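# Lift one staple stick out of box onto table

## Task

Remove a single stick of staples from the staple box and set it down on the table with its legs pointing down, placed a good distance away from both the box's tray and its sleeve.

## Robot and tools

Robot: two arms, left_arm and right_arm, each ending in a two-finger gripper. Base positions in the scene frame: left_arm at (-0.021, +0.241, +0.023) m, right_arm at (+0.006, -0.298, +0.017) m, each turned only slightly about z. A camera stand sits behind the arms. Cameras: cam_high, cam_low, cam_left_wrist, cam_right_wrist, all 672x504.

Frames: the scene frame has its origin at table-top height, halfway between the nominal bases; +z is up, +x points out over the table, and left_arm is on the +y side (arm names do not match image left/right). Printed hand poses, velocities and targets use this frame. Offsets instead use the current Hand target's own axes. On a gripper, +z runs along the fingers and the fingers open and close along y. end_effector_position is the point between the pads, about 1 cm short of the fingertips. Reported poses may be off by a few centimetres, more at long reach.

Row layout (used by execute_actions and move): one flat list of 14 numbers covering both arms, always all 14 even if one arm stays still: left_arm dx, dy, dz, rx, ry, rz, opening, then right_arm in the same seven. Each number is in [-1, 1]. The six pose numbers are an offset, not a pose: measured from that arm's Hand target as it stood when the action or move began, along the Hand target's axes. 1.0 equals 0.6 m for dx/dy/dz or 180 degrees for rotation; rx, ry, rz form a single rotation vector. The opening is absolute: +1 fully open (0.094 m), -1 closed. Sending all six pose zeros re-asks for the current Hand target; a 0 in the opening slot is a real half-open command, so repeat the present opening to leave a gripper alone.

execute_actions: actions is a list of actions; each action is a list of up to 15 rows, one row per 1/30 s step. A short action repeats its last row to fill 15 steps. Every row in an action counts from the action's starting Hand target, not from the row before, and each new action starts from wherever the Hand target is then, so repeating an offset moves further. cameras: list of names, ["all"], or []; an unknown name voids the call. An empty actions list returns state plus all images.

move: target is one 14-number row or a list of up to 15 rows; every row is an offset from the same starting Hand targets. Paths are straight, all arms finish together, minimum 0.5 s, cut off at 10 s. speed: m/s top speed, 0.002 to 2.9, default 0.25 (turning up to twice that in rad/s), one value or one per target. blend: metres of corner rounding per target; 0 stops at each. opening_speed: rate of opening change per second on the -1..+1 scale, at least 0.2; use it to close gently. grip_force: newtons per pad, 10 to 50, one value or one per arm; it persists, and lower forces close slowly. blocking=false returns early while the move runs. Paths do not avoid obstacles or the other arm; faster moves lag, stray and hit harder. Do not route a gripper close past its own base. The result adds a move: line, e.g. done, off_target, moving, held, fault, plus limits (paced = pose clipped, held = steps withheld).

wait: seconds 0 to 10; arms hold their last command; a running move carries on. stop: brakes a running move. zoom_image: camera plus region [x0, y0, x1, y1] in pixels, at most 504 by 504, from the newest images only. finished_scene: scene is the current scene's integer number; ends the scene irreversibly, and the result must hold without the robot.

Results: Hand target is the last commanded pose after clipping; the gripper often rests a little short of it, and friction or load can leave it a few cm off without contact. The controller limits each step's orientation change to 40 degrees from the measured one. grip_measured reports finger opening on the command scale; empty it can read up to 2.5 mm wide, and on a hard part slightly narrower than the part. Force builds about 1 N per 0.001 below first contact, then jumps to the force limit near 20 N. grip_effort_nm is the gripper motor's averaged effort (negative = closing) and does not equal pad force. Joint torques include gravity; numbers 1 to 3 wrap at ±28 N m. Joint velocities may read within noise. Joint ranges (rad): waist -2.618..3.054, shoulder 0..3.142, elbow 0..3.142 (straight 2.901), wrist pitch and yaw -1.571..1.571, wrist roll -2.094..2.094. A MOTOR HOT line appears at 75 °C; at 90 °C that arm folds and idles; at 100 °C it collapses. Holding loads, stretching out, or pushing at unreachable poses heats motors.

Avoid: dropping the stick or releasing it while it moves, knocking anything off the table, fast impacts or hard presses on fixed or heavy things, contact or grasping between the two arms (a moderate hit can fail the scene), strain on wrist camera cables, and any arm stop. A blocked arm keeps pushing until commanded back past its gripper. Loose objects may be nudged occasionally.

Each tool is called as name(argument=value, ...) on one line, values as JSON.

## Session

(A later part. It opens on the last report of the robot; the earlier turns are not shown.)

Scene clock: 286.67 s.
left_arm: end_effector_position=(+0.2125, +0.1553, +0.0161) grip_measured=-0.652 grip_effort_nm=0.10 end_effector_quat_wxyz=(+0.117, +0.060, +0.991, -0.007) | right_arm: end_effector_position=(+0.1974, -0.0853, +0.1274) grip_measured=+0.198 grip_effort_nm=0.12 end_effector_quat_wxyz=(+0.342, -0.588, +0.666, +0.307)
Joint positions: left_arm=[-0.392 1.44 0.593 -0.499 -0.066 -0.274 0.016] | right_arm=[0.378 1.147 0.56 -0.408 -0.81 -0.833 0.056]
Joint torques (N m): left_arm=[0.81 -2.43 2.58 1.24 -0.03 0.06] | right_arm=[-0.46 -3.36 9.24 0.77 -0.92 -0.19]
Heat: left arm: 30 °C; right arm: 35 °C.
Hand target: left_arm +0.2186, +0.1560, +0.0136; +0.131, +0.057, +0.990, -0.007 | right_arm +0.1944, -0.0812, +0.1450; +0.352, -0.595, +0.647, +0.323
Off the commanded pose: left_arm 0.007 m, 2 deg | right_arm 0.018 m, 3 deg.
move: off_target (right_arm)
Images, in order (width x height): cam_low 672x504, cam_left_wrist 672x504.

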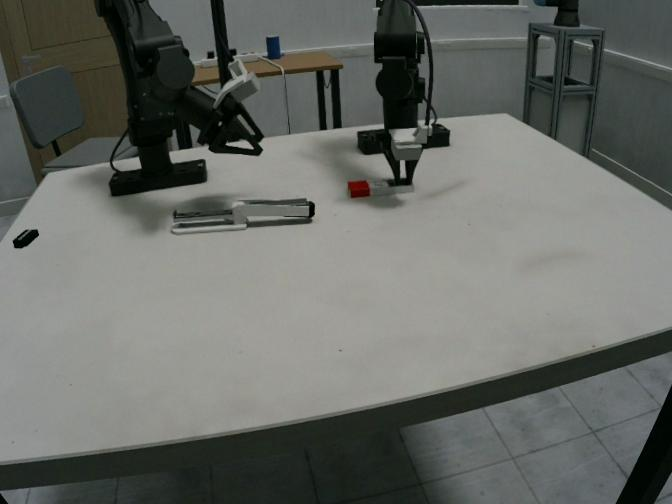

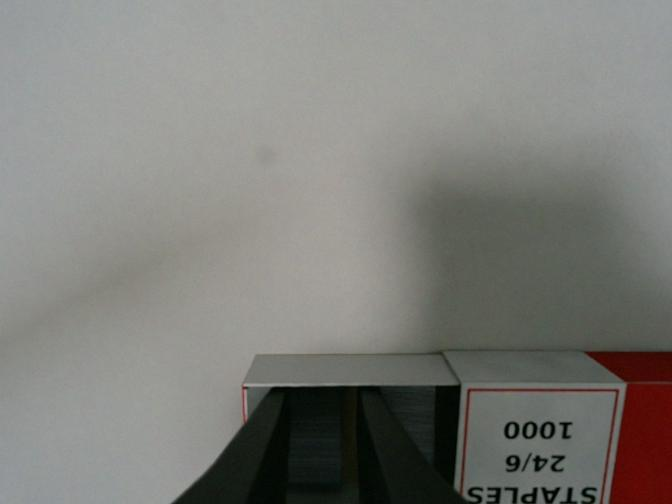

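move(target=[0,0,0,0,0,0,-0.85,0,0,0,0,0,0,0.2], speed=0.02, opening_speed=0.3, grip_force=15, cameras=["cam_left_wrist"])

zoom_image(camera="cam_left_wrist", region=[230, 340, 430, 504])

Scene clock: 290.63 s.
left_arm: end_effector_position=(+0.2131, +0.1569, +0.0162) grip_measured=-0.781 grip_effort_nm=-0.40 end_effector_quat_wxyz=(+0.118, +0.059, +0.991, -0.003) | right_arm: end_effector_position=(+0.1974, -0.0853, +0.1274) grip_measured=+0.198 grip_effort_nm=0.13 end_effector_quat_wxyz=(+0.342, -0.588, +0.666, +0.307)
Joint positions: left_arm=[-0.391 1.44 0.593 -0.499 -0.073 -0.274 0.01] | right_arm=[0.378 1.147 0.56 -0.408 -0.81 -0.833 0.056]
Joint torques (N m): left_arm=[0.73 -2.4 2.47 1.23 -0.07 0.07] | right_arm=[-0.47 -3.36 9.24 0.77 -0.92 -0.18]
Heat: left arm: 30 °C; right arm: 35 °C.
Hand target: left_arm +0.2186, +0.1560, +0.0136; +0.131, +0.057, +0.990, -0.007 | right_arm +0.1944, -0.0812, +0.1450; +0.352, -0.595, +0.647, +0.323
Off the commanded pose: left_arm 0.006 m, 2 deg | right_arm 0.018 m, 3 deg.
grip_force (N): 15, 15
move: off_target (right_arm)
Images, in order (width x height): cam_left_wrist 672x504.

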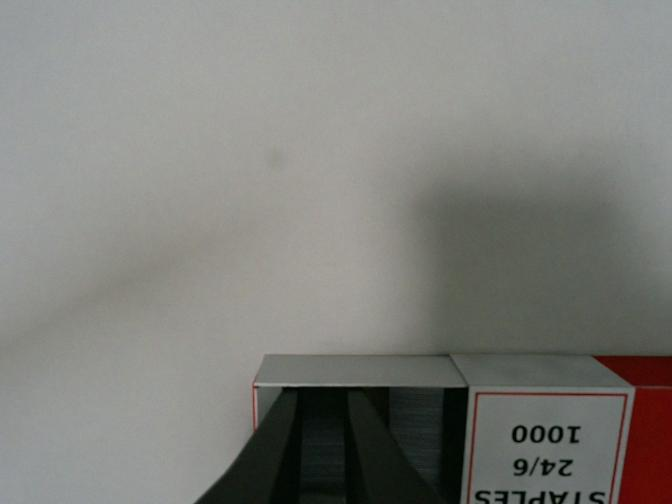

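Scaled by 2.520 from the camera's 672x504 image, which has a finer 960x720 frame.

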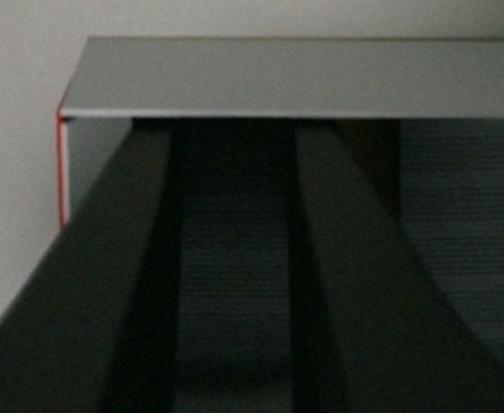

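move(target=[-0.0173,0,-0.0644,0,0,0,-0.85,0,0,0,0,0,0,0.2], speed=0.05, cameras=["cam_left_wrist","cam_low"])

zoom_image(camera="cam_left_wrist", region=[200, 300, 460, 504])

Scene clock: 294.17 s.
left_arm: end_effector_position=(+0.2077, +0.1574, +0.0376) grip_measured=-0.848 grip_effort_nm=-0.14 end_effector_quat_wxyz=(+0.109, +0.060, +0.992, -0.004) | right_arm: end_effector_position=(+0.1974, -0.0853, +0.1274) grip_measured=+0.198 grip_effort_nm=0.12 end_effector_quat_wxyz=(+0.342, -0.588, +0.666, +0.307)
Joint positions: left_arm=[-0.391 1.377 0.647 -0.632 -0.064 -0.274 0.007] | right_arm=[0.378 1.147 0.56 -0.408 -0.81 -0.833 0.056]
Joint torques (N m): left_arm=[0.73 -4.9 6.52 0.5 -0.04 0.05] | right_arm=[-0.46 -3.36 9.22 0.77 -0.92 -0.19]
Heat: left arm: 30 °C; right arm: 35 °C.
Hand target: left_arm +0.2186, +0.1560, +0.0536; +0.131, +0.057, +0.990, -0.007 | right_arm +0.1944, -0.0812, +0.1450; +0.352, -0.595, +0.647, +0.323
Off the commanded pose: left_arm 0.019 m, 3 deg | right_arm 0.018 m, 3 deg.
grip_force (N): 15, 15
move: off_target (left_arm, right_arm)
Images, in order (width x height): cam_low 672x504, cam_left_wrist 672x504.

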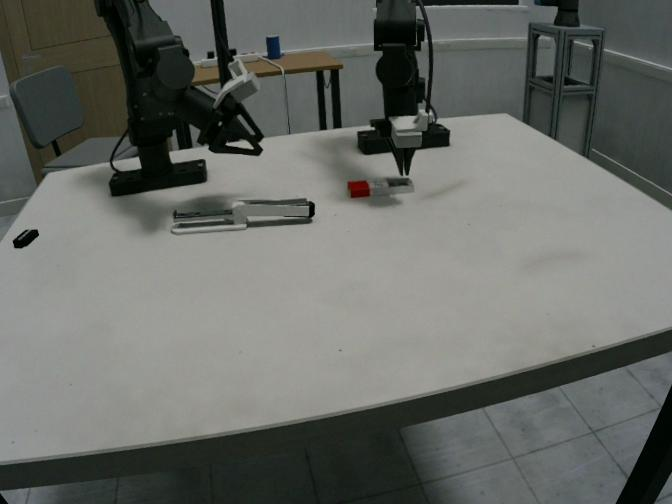

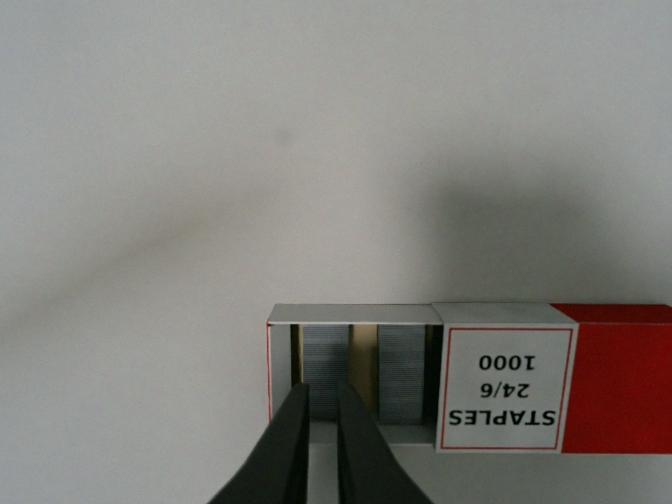

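Scaled by 1.938 from the camera's 672x504 image, which has a finer 960x720 frame.

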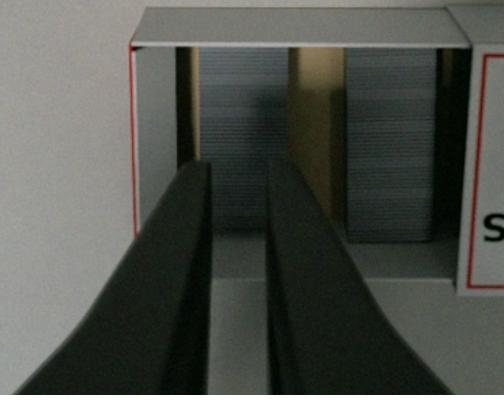

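move(target=[0,0,0,0,0,0,-0.65,0,0,0,0,0,0,0.2], grip_force=50, speed=0.05, cameras=["cam_left_wrist"])

zoom_image(camera="cam_left_wrist", region=[200, 300, 460, 504])

Scene clock: 310.03 s.
left_arm: end_effector_position=(+0.2077, +0.1574, +0.0376) grip_measured=-0.652 grip_effort_nm=0.10 end_effector_quat_wxyz=(+0.109, +0.060, +0.992, -0.004) | right_arm: end_effector_position=(+0.1974, -0.0853, +0.1274) grip_measured=+0.198 grip_effort_nm=0.12 end_effector_quat_wxyz=(+0.342, -0.588, +0.666, +0.307)
Joint positions: left_arm=[-0.391 1.377 0.647 -0.632 -0.064 -0.274 0.016] | right_arm=[0.378 1.147 0.56 -0.408 -0.81 -0.833 0.056]
Joint torques (N m): left_arm=[0.66 -4.98 6.58 0.48 -0.05 0.07] | right_arm=[-0.47 -3.36 9.25 0.77 -0.92 -0.2]
Heat: left arm: 32 °C; right arm: 35 °C.
Hand target: left_arm +0.2186, +0.1560, +0.0536; +0.131, +0.057, +0.990, -0.007 | right_arm +0.1944, -0.0812, +0.1450; +0.352, -0.595, +0.647, +0.323
Off the commanded pose: left_arm 0.019 m, 3 deg | right_arm 0.018 m, 3 deg.
move: off_target (left_arm, right_arm)
Images, in order (width x height): cam_left_wrist 672x504.

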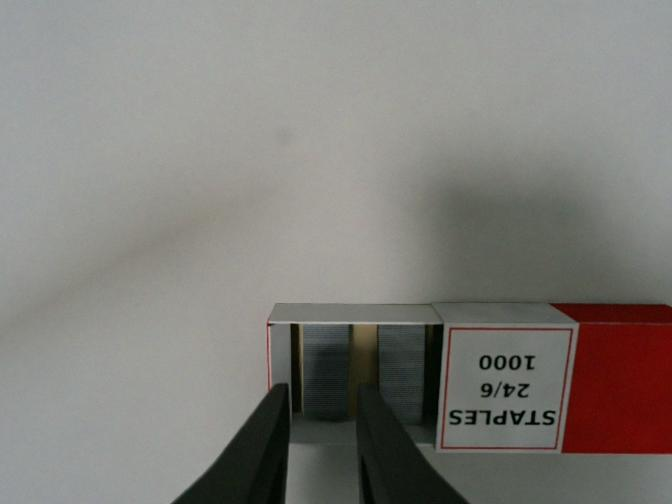

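Scaled by 1.938 from the camera's 672x504 image, which has a finer 960x720 frame.

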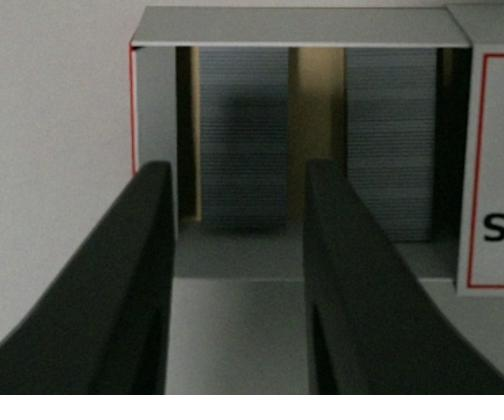

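move(target=[0.0125,0,0.0467,0,0,0,-0.70,0,0,0,0,0,0,0.2], speed=0.06, cameras=["cam_left_wrist"])

zoom_image(camera="cam_left_wrist", region=[200, 300, 460, 504])

Scene clock: 317.87 s.
left_arm: end_effector_position=(+0.2095, +0.1566, +0.0239) grip_measured=-0.698 grip_effort_nm=-0.14 end_effector_quat_wxyz=(+0.112, +0.060, +0.992, -0.005) | right_arm: end_effector_position=(+0.1974, -0.0853, +0.1274) grip_measured=+0.198 grip_effort_nm=0.12 end_effector_quat_wxyz=(+0.342, -0.588, +0.666, +0.307)
Joint positions: left_arm=[-0.391 1.414 0.612 -0.554 -0.064 -0.274 0.014] | right_arm=[0.378 1.147 0.56 -0.408 -0.81 -0.833 0.056]
Joint torques (N m): left_arm=[0.69 -2.61 3.28 1.17 -0.02 0.06] | right_arm=[-0.49 -3.36 9.22 0.77 -0.92 -0.19]
Heat: left arm: 33 °C; right arm: 35 °C.
Hand target: left_arm +0.2186, +0.1560, +0.0246; +0.131, +0.057, +0.990, -0.007 | right_arm +0.1944, -0.0812, +0.1450; +0.352, -0.595, +0.647, +0.323
Off the commanded pose: left_arm 0.009 m, 2 deg | right_arm 0.018 m, 3 deg.
move: off_target (right_arm)
Images, in order (width x height): cam_left_wrist 672x504.

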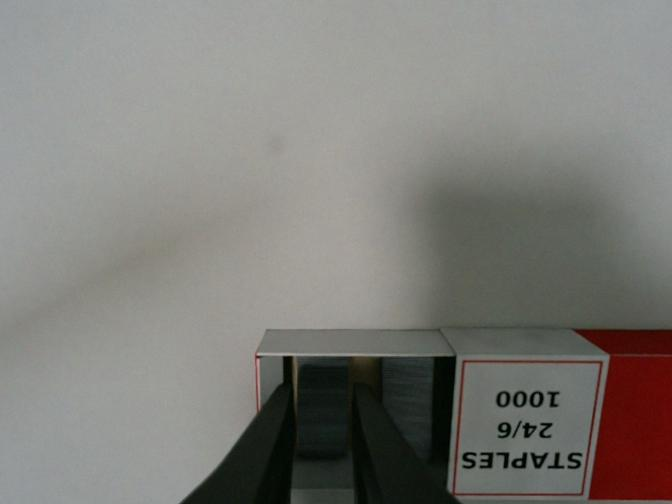

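Scaled by 1.938 from the camera's 672x504 image, which has a finer 960x720 frame.

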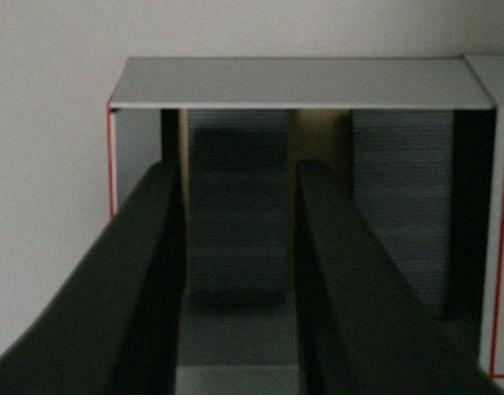

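move(target=[0.0130,0,0.0163,0,0,0,-0.70,0,0,0,0,0,0,0.2], speed=0.04, cameras=["cam_left_wrist"])

zoom_image(camera="cam_left_wrist", region=[200, 300, 460, 504])

Scene clock: 328.90 s.
left_arm: end_effector_position=(+0.2055, +0.1583, +0.0125) grip_measured=-0.698 grip_effort_nm=-0.14 end_effector_quat_wxyz=(+0.112, +0.060, +0.992, -0.005) | right_arm: end_effector_position=(+0.1974, -0.0853, +0.1274) grip_measured=+0.198 grip_effort_nm=0.13 end_effector_quat_wxyz=(+0.342, -0.588, +0.666, +0.307)
Joint positions: left_arm=[-0.391 1.428 0.569 -0.497 -0.064 -0.274 0.014] | right_arm=[0.378 1.147 0.56 -0.408 -0.81 -0.833 0.056]
Joint torques (N m): left_arm=[0.06 -2.59 2.97 1.16 -0.05 -0.03] | right_arm=[-0.47 -3.36 9.24 0.78 -0.91 -0.19]
Heat: left arm: 32 °C; right arm: 35 °C.
Hand target: left_arm +0.2137, +0.1566, +0.0131; +0.131, +0.057, +0.990, -0.007 | right_arm +0.1944, -0.0812, +0.1450; +0.352, -0.595, +0.647, +0.323
Off the commanded pose: left_arm 0.008 m, 2 deg | right_arm 0.018 m, 3 deg.
move: off_target (right_arm)
Images, in order (width x height): cam_left_wrist 672x504.

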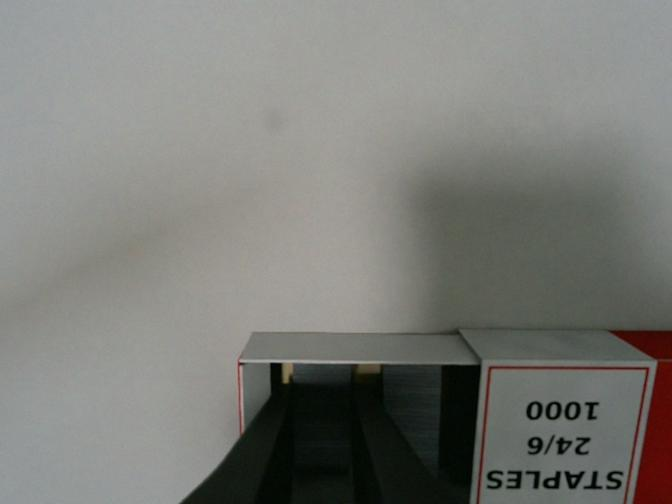

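Scaled by 1.938 from the camera's 672x504 image, which has a finer 960x720 frame.

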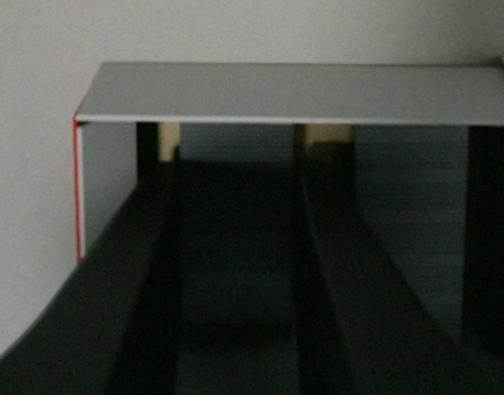

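move(target=[0.006,0,-0.0016,0,0,0,-0.70,0,0,0,0,0,0,0.2], speed=0.03)

move(target=[0,0,0,0,0,0,-0.84,0,0,0,0,0,0,0.2], grip_force=22, opening_speed=0.2, cameras=["cam_left_wrist"])

zoom_image(camera="cam_left_wrist", region=[200, 300, 460, 504])

Scene clock: 333.97 s.
left_arm: end_effector_position=(+0.2029, +0.1595, +0.0103) grip_measured=-0.698 grip_effort_nm=-0.14 end_effector_quat_wxyz=(+0.109, +0.060, +0.992, -0.004) | right_arm: end_effector_position=(+0.1974, -0.0853, +0.1274) grip_measured=+0.198 grip_effort_nm=0.13 end_effector_quat_wxyz=(+0.342, -0.588, +0.666, +0.307)
Joint positions: left_arm=[-0.391 1.428 0.559 -0.494 -0.064 -0.274 0.014] | right_arm=[0.378 1.147 0.56 -0.408 -0.81 -0.833 0.056]
Joint torques (N m): left_arm=[-0.42 -3.74 2.71 1.11 -0.06 -0.06] | right_arm=[-0.46 -3.34 9.22 0.78 -0.92 -0.19]
Heat: left arm: 31 °C; right arm: 35 °C.
Hand target: left_arm +0.2100, +0.1570, +0.0131; +0.131, +0.057, +0.990, -0.007 | right_arm +0.1944, -0.0812, +0.1450; +0.352, -0.595, +0.647, +0.323
Off the commanded pose: left_arm 0.008 m, 3 deg | right_arm 0.018 m, 3 deg.
move: off_target (left_arm, right_arm)

Scene clock: 335.17 s.
left_arm: end_effector_position=(+0.2029, +0.1595, +0.0103) grip_measured=-0.725 grip_effort_nm=-0.53 end_effector_quat_wxyz=(+0.109, +0.060, +0.992, -0.004) | right_arm: end_effector_position=(+0.1974, -0.0853, +0.1274) grip_measured=+0.198 grip_effort_nm=0.12 end_effector_quat_wxyz=(+0.342, -0.588, +0.666, +0.307)
Joint positions: left_arm=[-0.391 1.428 0.559 -0.494 -0.064 -0.274 0.013] | right_arm=[0.378 1.147 0.56 -0.408 -0.81 -0.833 0.056]
Joint torques (N m): left_arm=[-0.46 -3.67 2.73 1.11 -0.06 -0.05] | right_arm=[-0.47 -3.34 9.24 0.77 -0.92 -0.18]
Heat: left arm: 31 °C; right arm: 35 °C.
Hand target: left_arm +0.2100, +0.1570, +0.0131; +0.131, +0.057, +0.990, -0.007 | right_arm +0.1944, -0.0812, +0.1450; +0.352, -0.595, +0.647, +0.323
Off the commanded pose: left_arm 0.008 m, 3 deg | right_arm 0.018 m, 3 deg.
grip_force (N): 22, 22
move: off_target (left_arm, right_arm)
Images, in order (width x height): cam_left_wrist 672x504.

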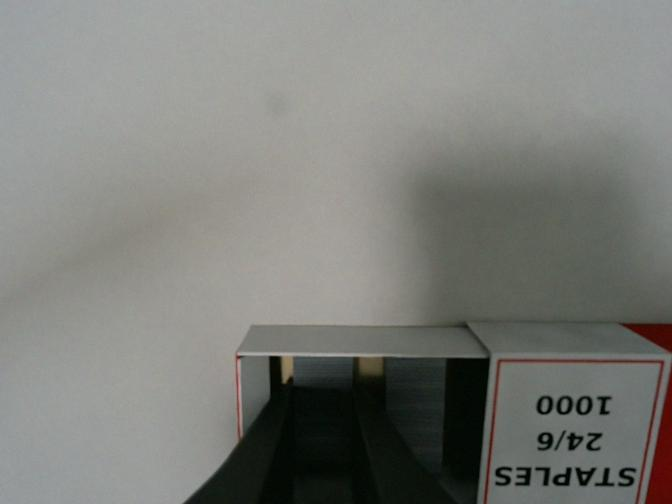

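Scaled by 1.938 from the camera's 672x504 image, which has a finer 960x720 frame.

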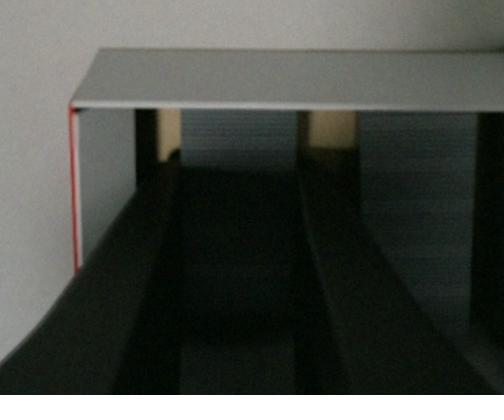

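wait(seconds=1.5)

Scene clock: 338.10 s.
left_arm: end_effector_position=(+0.2029, +0.1595, +0.0103) grip_measured=-0.725 grip_effort_nm=-0.54 end_effector_quat_wxyz=(+0.109, +0.060, +0.992, -0.004) | right_arm: end_effector_position=(+0.1974, -0.0853, +0.1274) grip_measured=+0.198 grip_effort_nm=0.13 end_effector_quat_wxyz=(+0.342, -0.588, +0.666, +0.307)
Joint positions: left_arm=[-0.391 1.428 0.559 -0.494 -0.064 -0.274 0.013] | right_arm=[0.378 1.147 0.56 -0.408 -0.81 -0.833 0.056]
Joint torques (N m): left_arm=[-0.4 -3.74 2.81 1.11 -0.09 -0.07] | right_arm=[-0.47 -3.34 9.22 0.77 -0.92 -0.19]
Heat: left arm: 31 °C; right arm: 36 °C.
Hand target: left_arm +0.2100, +0.1570, +0.0131; +0.131, +0.057, +0.990, -0.007 | right_arm +0.1944, -0.0812, +0.1450; +0.352, -0.595, +0.647, +0.323
Tool commands: left_gripper/opening=-0.84 right_gripper/opening=+0.2
Off the commanded pose: left_arm 0.008 m, 3 deg | right_arm 0.018 m, 3 deg.
grip_force (N): 22, 22
wait: 1.50 s; at rest from the start

move(target=[-0.0013,0,-0.0048,0,0,0,-0.84,0,0,0,0,0,0,0.2], speed=0.03, cameras=["cam_left_wrist"])

zoom_image(camera="cam_left_wrist", region=[200, 300, 460, 504])

Scene clock: 342.77 s.
left_arm: end_effector_position=(+0.2029, +0.1595, +0.0103) grip_measured=-0.725 grip_effort_nm=-0.53 end_effector_quat_wxyz=(+0.109, +0.060, +0.992, -0.004) | right_arm: end_effector_position=(+0.1974, -0.0853, +0.1274) grip_measured=+0.198 grip_effort_nm=0.13 end_effector_quat_wxyz=(+0.342, -0.588, +0.666, +0.307)
Joint positions: left_arm=[-0.391 1.428 0.559 -0.494 -0.064 -0.274 0.013] | right_arm=[0.378 1.147 0.56 -0.408 -0.81 -0.833 0.056]
Joint torques (N m): left_arm=[-0.53 -4.44 3.22 0.94 -0.08 -0.03] | right_arm=[-0.46 -3.37 9.22 0.77 -0.92 -0.19]
Heat: left arm: 30 °C; right arm: 36 °C.
Hand target: left_arm +0.2100, +0.1570, +0.0161; +0.131, +0.057, +0.990, -0.007 | right_arm +0.1944, -0.0812, +0.1450; +0.352, -0.595, +0.647, +0.323
Off the commanded pose: left_arm 0.009 m, 3 deg | right_arm 0.018 m, 3 deg.
grip_force (N): 22, 22
move: off_target (left_arm, right_arm)
Images, in order (width x height): cam_left_wrist 672x504.

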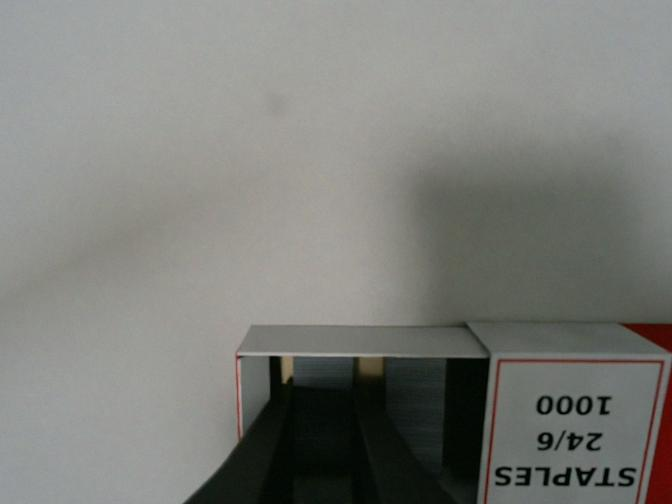

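Scaled by 1.938 from the camera's 672x504 image, which has a finer 960x720 frame.

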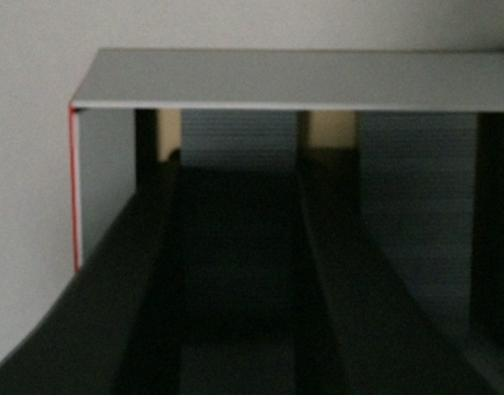

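move(target=[-0.0151,0,-0.0564,0,0,0,-0.84,0,0,0,0,0,0,0.2], speed=0.05, cameras=["cam_left_wrist"])

zoom_image(camera="cam_left_wrist", region=[200, 300, 460, 504])

Scene clock: 347.30 s.
left_arm: end_effector_position=(+0.1999, +0.1607, +0.0355) grip_measured=-0.725 grip_effort_nm=-0.53 end_effector_quat_wxyz=(+0.109, +0.060, +0.992, -0.004) | right_arm: end_effector_position=(+0.1974, -0.0853, +0.1274) grip_measured=+0.198 grip_effort_nm=0.13 end_effector_quat_wxyz=(+0.342, -0.588, +0.666, +0.307)
Joint positions: left_arm=[-0.391 1.345 0.613 -0.631 -0.064 -0.274 0.013] | right_arm=[0.378 1.147 0.56 -0.408 -0.81 -0.833 0.056]
Joint torques (N m): left_arm=[-0.46 -4.74 6.49 0.49 -0.05 -0.07] | right_arm=[-0.46 -3.37 9.22 0.77 -0.92 -0.19]
Heat: left arm: 31 °C; right arm: 36 °C.
Hand target: left_arm +0.2099, +0.1570, +0.0511; +0.131, +0.057, +0.990, -0.007 | right_arm +0.1944, -0.0812, +0.1450; +0.352, -0.595, +0.647, +0.323
Off the commanded pose: left_arm 0.019 m, 3 deg | right_arm 0.018 m, 3 deg.
grip_force (N): 22, 22
move: off_target (left_arm, right_arm)
Images, in order (width x height): cam_left_wrist 672x504.

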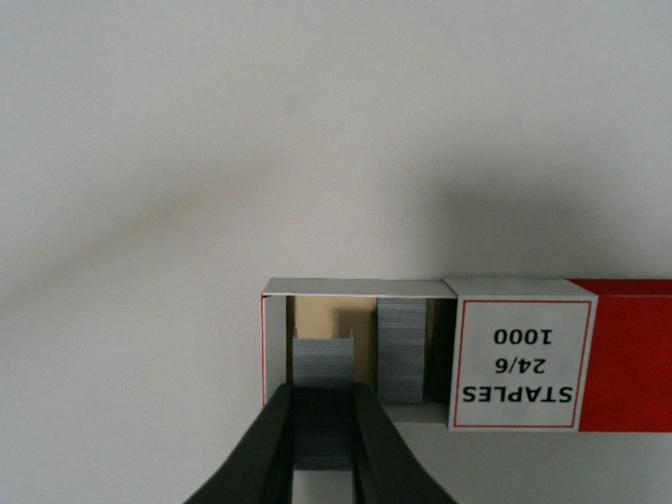

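Scaled by 1.938 from the camera's 672x504 image, which has a finer 960x720 frame.

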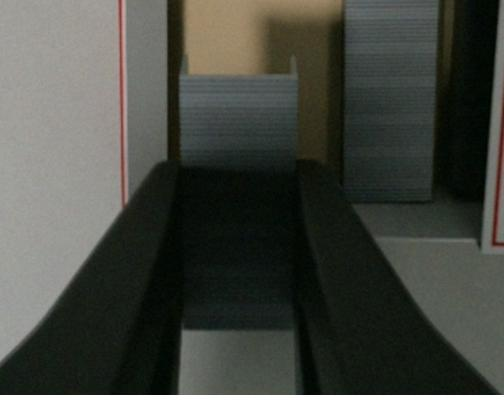

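move(target=[[-0.0237,0,-0.0885,0,0,0,-0.84,0,0,0,0,0,0,0.2],[-0.236,0.126,-0.0315,0,0,0,-0.84,0,0,0,0,0,0,0.2]], speed=0.12, blend=[0.02,0], cameras=["cam_left_wrist","cam_high"])

Scene clock: 353.27 s.
left_arm: end_effector_position=(+0.3390, +0.2207, +0.0951) grip_measured=-0.725 grip_effort_nm=-0.53 end_effector_quat_wxyz=(+0.116, +0.047, +0.992, +0.001) | right_arm: end_effector_position=(+0.1974, -0.0853, +0.1274) grip_measured=+0.198 grip_effort_nm=0.13 end_effector_quat_wxyz=(+0.342, -0.588, +0.666, +0.307)
Joint positions: left_arm=[-0.05 1.721 1.224 -0.842 -0.004 0.034 0.013] | right_arm=[0.378 1.147 0.56 -0.408 -0.81 -0.833 0.056]
Joint torques (N m): left_arm=[0.4 -5.46 7.13 0.68 0.12 0.12] | right_arm=[-0.47 -3.34 9.24 0.77 -0.92 -0.19]
Heat: left arm: 32 °C; right arm: 36 °C.
Hand target: left_arm +0.3497, +0.2168, +0.1061; +0.131, +0.057, +0.990, -0.007 | right_arm +0.1944, -0.0812, +0.1450; +0.352, -0.595, +0.647, +0.323
Off the commanded pose: left_arm 0.016 m, 2 deg | right_arm 0.018 m, 3 deg.
grip_force (N): 22, 22
move: off_target (left_arm, right_arm)
Images, in order (width x height): cam_high 672x504, cam_left_wrist 672x504.

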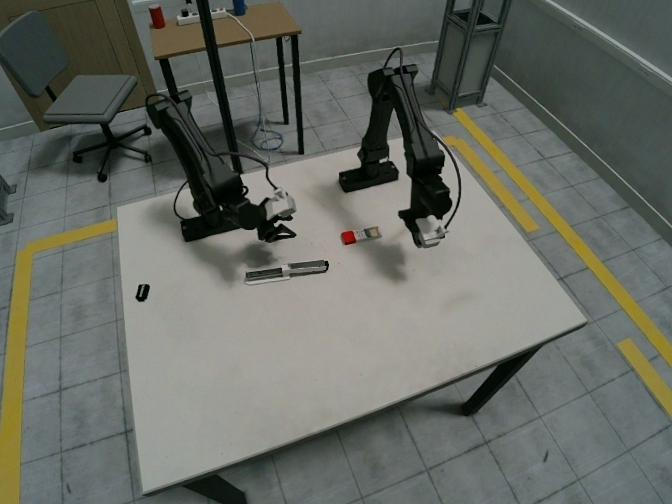

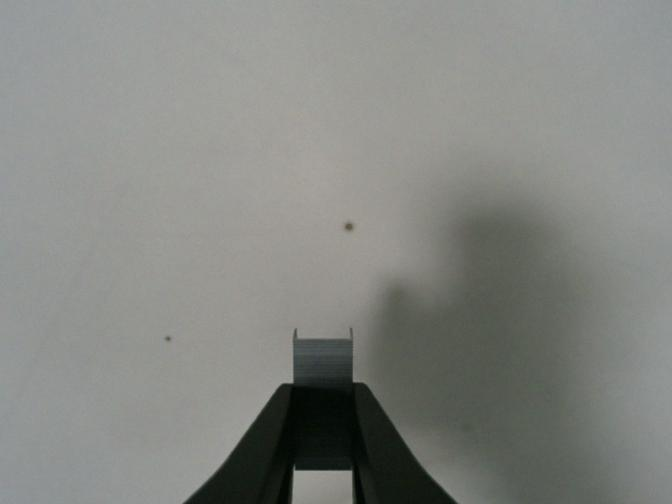

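move(target=[[0.0323,0,0.1208,0,0,0,-0.84,0,0,0,0,0,0,0.2],[0.0367,0,0.1369,0,0,0,-0.84,0,0,0,0,0,0,0.2]], speed=[0.1,0.04], cameras=["cam_left_wrist"])

zoom_image(camera="cam_left_wrist", region=[200, 300, 460, 504])

Scene clock: 359.33 s.
left_arm: end_effector_position=(+0.3412, +0.2203, +0.0211) grip_measured=-0.725 grip_effort_nm=-0.54 end_effector_quat_wxyz=(+0.113, +0.048, +0.992, +0.000) | right_arm: end_effector_position=(+0.1974, -0.0853, +0.1274) grip_measured=+0.198 grip_effort_nm=0.13 end_effector_quat_wxyz=(+0.342, -0.588, +0.666, +0.307)
Joint positions: left_arm=[-0.05 1.845 1.06 -0.56 -0.003 0.035 0.013] | right_arm=[0.378 1.147 0.56 -0.408 -0.81 -0.833 0.056]
Joint torques (N m): left_arm=[0.58 -6.04 3.18 1.2 0.12 0.11] | right_arm=[-0.46 -3.34 9.24 0.77 -0.92 -0.19]
Heat: left arm: 32 °C; right arm: 36 °C.
Hand target: left_arm +0.3497, +0.2168, +0.0211; +0.131, +0.057, +0.990, -0.007 | right_arm +0.1944, -0.0812, +0.1450; +0.352, -0.595, +0.647, +0.323
Off the commanded pose: left_arm 0.009 m, 2 deg | right_arm 0.018 m, 3 deg.
grip_force (N): 22, 22
move: off_target (right_arm)
Images, in order (width x height): cam_left_wrist 672x504.

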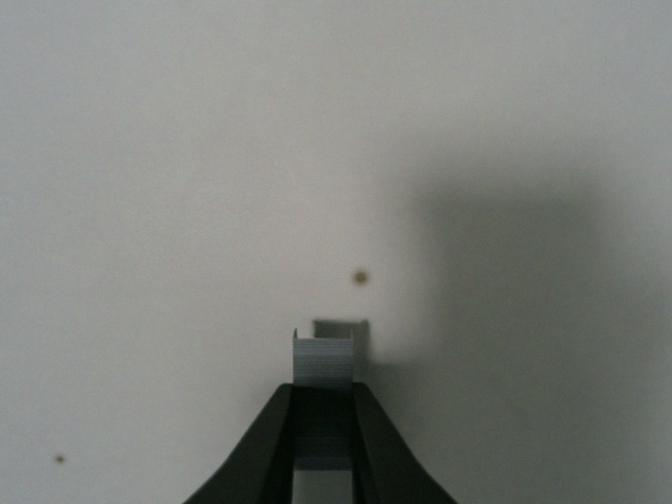

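Scaled by 1.938 from the camera's 672x504 image, which has a finer 960x720 frame.

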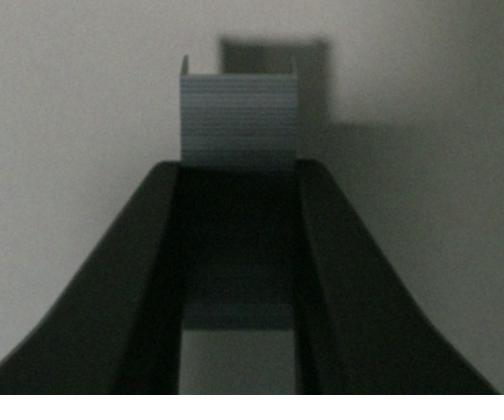

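move(target=[0.0035,0,0.0129,0,0,0,-0.84,0,0,0,0,0,0,0.2], speed=0.03, cameras=["cam_left_wrist"])

zoom_image(camera="cam_left_wrist", region=[200, 300, 460, 504])

Scene clock: 362.73 s.
left_arm: end_effector_position=(+0.3420, +0.2202, +0.0140) grip_measured=-0.725 grip_effort_nm=-0.53 end_effector_quat_wxyz=(+0.114, +0.048, +0.992, +0.000) | right_arm: end_effector_position=(+0.1974, -0.0853, +0.1274) grip_measured=+0.198 grip_effort_nm=0.12 end_effector_quat_wxyz=(+0.342, -0.588, +0.666, +0.307)
Joint positions: left_arm=[-0.05 1.86 1.046 -0.528 -0.003 0.035 0.013] | right_arm=[0.378 1.147 0.56 -0.408 -0.81 -0.833 0.056]
Joint torques (N m): left_arm=[0.49 -6.06 3.07 1.17 0.12 0.07] | right_arm=[-0.47 -3.36 9.22 0.77 -0.92 -0.19]
Heat: left arm: 32 °C; right arm: 36 °C.
Hand target: left_arm +0.3497, +0.2168, +0.0130; +0.131, +0.057, +0.990, -0.007 | right_arm +0.1944, -0.0812, +0.1450; +0.352, -0.595, +0.647, +0.323
Off the commanded pose: left_arm 0.008 m, 2 deg | right_arm 0.018 m, 3 deg.
grip_force (N): 22, 22
move: off_target (right_arm)
Images, in order (width x height): cam_left_wrist 672x504.

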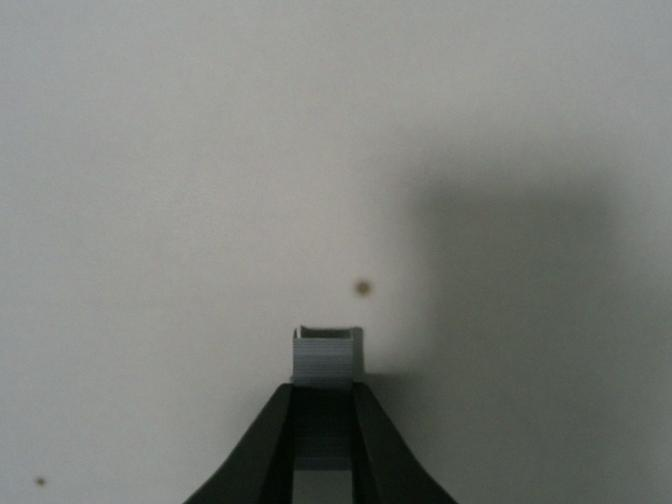

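Scaled by 1.938 from the camera's 672x504 image, which has a finer 960x720 frame.

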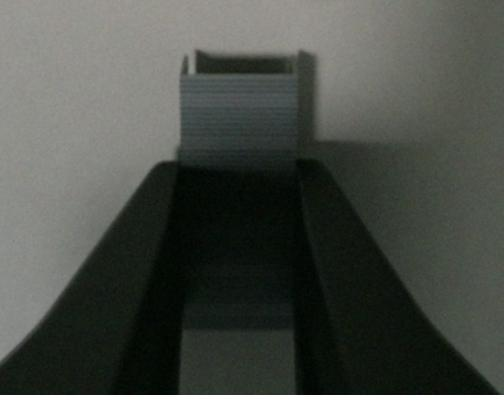

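Nearly there: ~3 mm more.

move(target=[0.0015,0,0.0056,0,0,0,-0.84,0,0,0,0,0,0,0.2], speed=0.02, cameras=["cam_left_wrist"])

zoom_image(camera="cam_left_wrist", region=[200, 300, 460, 504])

Scene clock: 366.00 s.
left_arm: end_effector_position=(+0.3432, +0.2201, +0.0115) grip_measured=-0.725 grip_effort_nm=-0.54 end_effector_quat_wxyz=(+0.116, +0.048, +0.992, +0.000) | right_arm: end_effector_position=(+0.1974, -0.0853, +0.1274) grip_measured=+0.198 grip_effort_nm=0.12 end_effector_quat_wxyz=(+0.342, -0.588, +0.666, +0.307)
Joint positions: left_arm=[-0.05 1.866 1.041 -0.512 -0.003 0.035 0.013] | right_arm=[0.378 1.147 0.56 -0.408 -0.81 -0.833 0.056]
Joint torques (N m): left_arm=[0.55 -5.87 2.88 1.17 0.1 0.11] | right_arm=[-0.47 -3.36 9.24 0.77 -0.92 -0.19]
Heat: left arm: 31 °C; right arm: 36 °C.
Hand target: left_arm +0.3497, +0.2168, +0.0096; +0.131, +0.057, +0.990, -0.007 | right_arm +0.1944, -0.0812, +0.1450; +0.352, -0.595, +0.647, +0.323
Off the commanded pose: left_arm 0.008 m, 2 deg | right_arm 0.018 m, 3 deg.
grip_force (N): 22, 22
move: off_target (right_arm)
Images, in order (width x height): cam_left_wrist 672x504.

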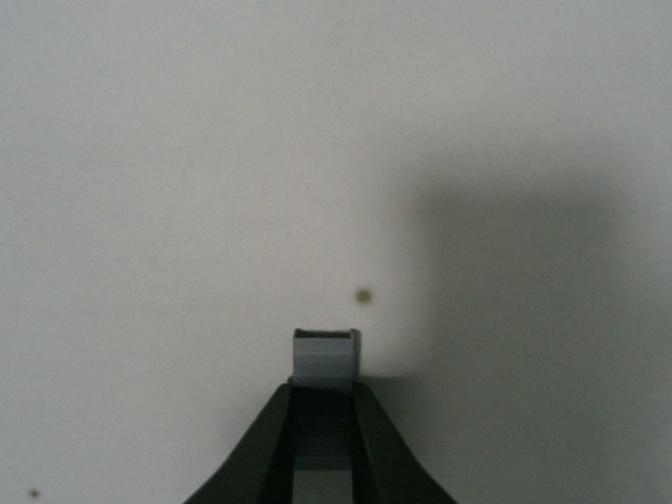

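Scaled by 1.938 from the camera's 672x504 image, which has a finer 960x720 frame.

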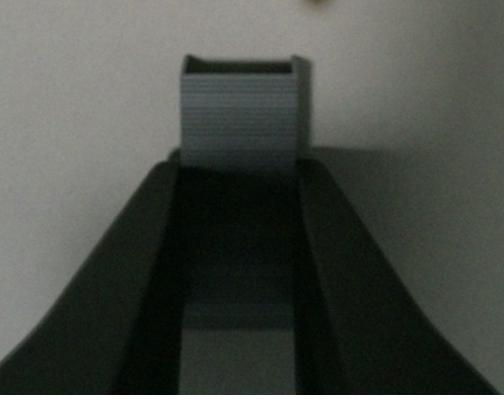

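move(target=[0.0008,0,0.0028,0,0,0,-0.84,0,0,0,0,0,0,0.2], speed=0.02)

move(target=[0,0,0,0,0,0,-0.6,0,0,0,0,0,0,0.2], speed=0.02, opening_speed=0.25, grip_force=50, cameras=["cam_left_wrist"])

zoom_image(camera="cam_left_wrist", region=[200, 300, 460, 504])

Scene clock: 370.67 s.
left_arm: end_effector_position=(+0.3443, +0.2201, +0.0118) grip_measured=-0.725 grip_effort_nm=-0.54 end_effector_quat_wxyz=(+0.119, +0.048, +0.992, +0.000) | right_arm: end_effector_position=(+0.1974, -0.0853, +0.1274) grip_measured=+0.198 grip_effort_nm=0.13 end_effector_quat_wxyz=(+0.342, -0.588, +0.666, +0.307)
Joint positions: left_arm=[-0.05 1.866 1.041 -0.508 -0.003 0.035 0.013] | right_arm=[0.378 1.147 0.56 -0.408 -0.81 -0.833 0.056]
Joint torques (N m): left_arm=[0.53 -5.71 2.76 1.24 0.1 0.1] | right_arm=[-0.47 -3.36 9.22 0.77 -0.92 -0.19]
Heat: left arm: 31 °C; right arm: 36 °C.
Hand target: left_arm +0.3496, +0.2168, +0.0078; +0.131, +0.057, +0.990, -0.007 | right_arm +0.1944, -0.0812, +0.1450; +0.352, -0.595, +0.647, +0.323
Off the commanded pose: left_arm 0.007 m, 2 deg | right_arm 0.018 m, 3 deg.
grip_force (N): 22, 22
move: off_target (right_arm)

Scene clock: 372.13 s.
left_arm: end_effector_position=(+0.3443, +0.2201, +0.0118) grip_measured=-0.602 grip_effort_nm=0.10 end_effector_quat_wxyz=(+0.119, +0.048, +0.992, +0.000) | right_arm: end_effector_position=(+0.1974, -0.0853, +0.1274) grip_measured=+0.198 grip_effort_nm=0.12 end_effector_quat_wxyz=(+0.342, -0.588, +0.666, +0.307)
Joint positions: left_arm=[-0.05 1.866 1.041 -0.508 -0.003 0.035 0.019] | right_arm=[0.378 1.147 0.56 -0.408 -0.81 -0.833 0.056]
Joint torques (N m): left_arm=[0.36 -5.76 2.73 1.2 0.11 0.1] | right_arm=[-0.47 -3.34 9.24 0.77 -0.92 -0.19]
Heat: left arm: 31 °C; right arm: 36 °C.
Hand target: left_arm +0.3496, +0.2168, +0.0078; +0.131, +0.057, +0.990, -0.007 | right_arm +0.1944, -0.0812, +0.1450; +0.352, -0.595, +0.647, +0.323
Off the commanded pose: left_arm 0.007 m, 2 deg | right_arm 0.018 m, 3 deg.
move: off_target (right_arm)
Images, in order (width x height): cam_left_wrist 672x504.

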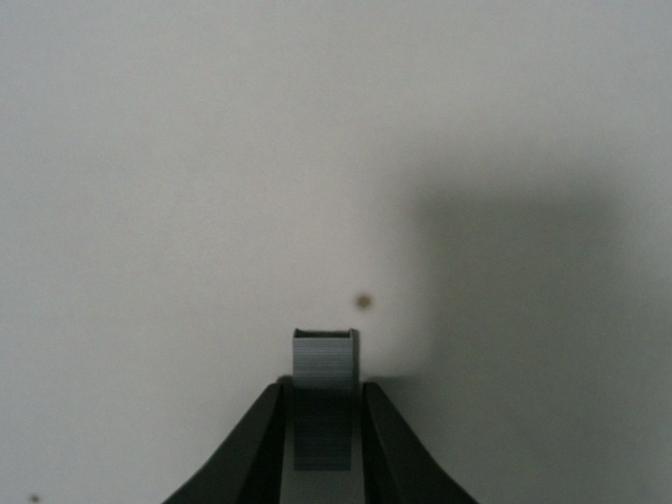

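Scaled by 1.938 from the camera's 672x504 image, which has a finer 960x720 frame.

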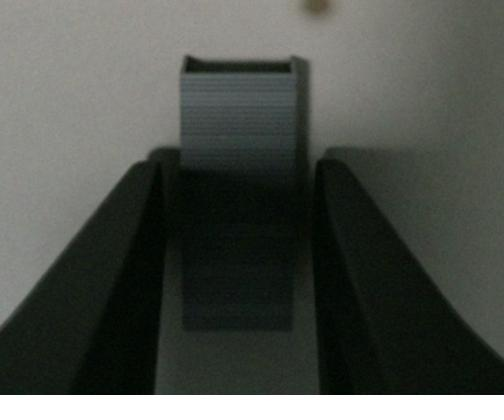

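Freed both sides. Lift straight.

move(target=[-0.0431,0,-0.161,0,0,0,-0.6,0,0,0,0,0,0,0.2], speed=0.09, cameras=["cam_left_wrist","cam_high"])

zoom_image(camera="cam_left_wrist", region=[230, 280, 430, 504])

zoom_image(camera="cam_high", region=[300, 180, 500, 300])

Scene clock: 377.53 s.
left_arm: end_effector_position=(+0.3415, +0.2202, +0.0843) grip_measured=-0.602 grip_effort_nm=0.10 end_effector_quat_wxyz=(+0.104, +0.048, +0.993, +0.000) | right_arm: end_effector_position=(+0.1974, -0.0853, +0.1274) grip_measured=+0.198 grip_effort_nm=0.12 end_effector_quat_wxyz=(+0.342, -0.588, +0.666, +0.307)
Joint positions: left_arm=[-0.05 1.76 1.231 -0.833 -0.003 0.035 0.019] | right_arm=[0.378 1.147 0.56 -0.408 -0.81 -0.833 0.056]
Joint torques (N m): left_arm=[0.55 -9.35 6.83 0.48 0.1 0.1] | right_arm=[-0.47 -3.36 9.22 0.77 -0.92 -0.19]
Heat: left arm: 31 °C; right arm: 36 °C.
Hand target: left_arm +0.3496, +0.2168, +0.1078; +0.131, +0.057, +0.990, -0.007 | right_arm +0.1944, -0.0812, +0.1450; +0.352, -0.595, +0.647, +0.323
Off the commanded pose: left_arm 0.025 m, 3 deg | right_arm 0.018 m, 3 deg.
move: off_target (left_arm, right_arm)
Images, in order (width x height): cam_high 672x504, cam_left_wrist 672x504.

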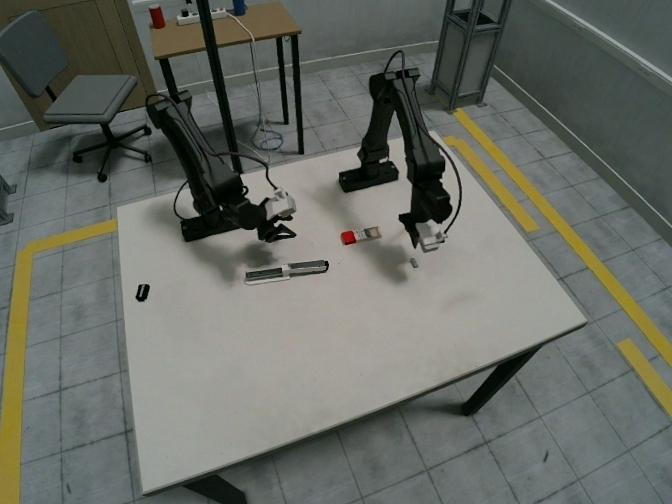

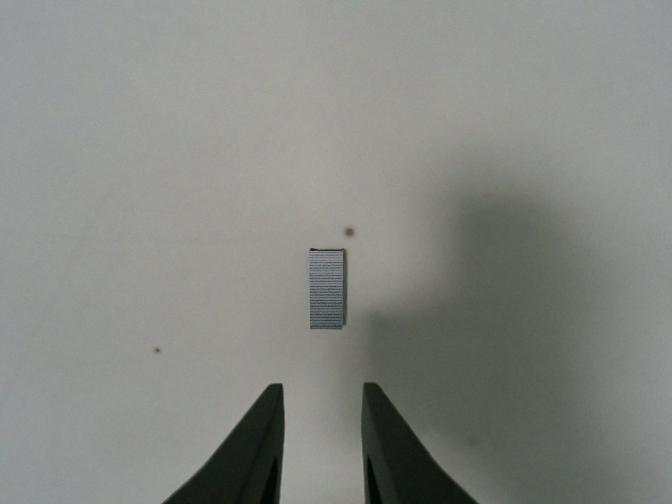

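Scaled by 2.250 from the camera's 672x504 image, which has a finer 960x720 frame.

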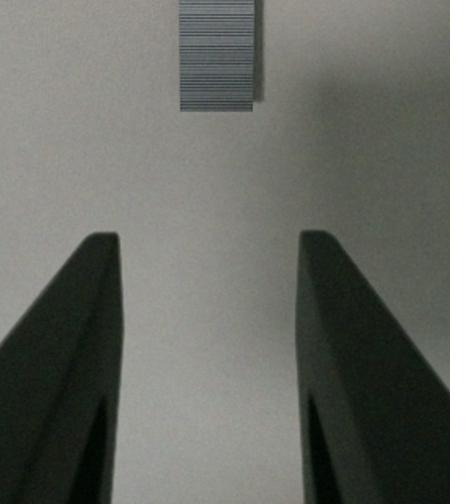

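Scaled by 2.520 from the camera's 672x504 image, which has a finer 960x720 frame.

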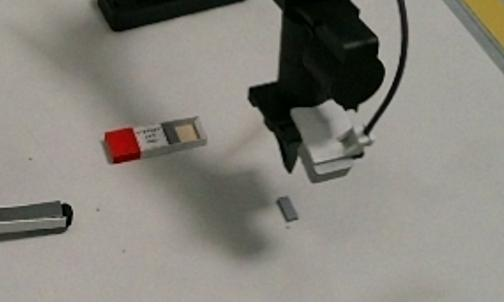

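finished_scene(scene=2)

The scene is finished: the task was done.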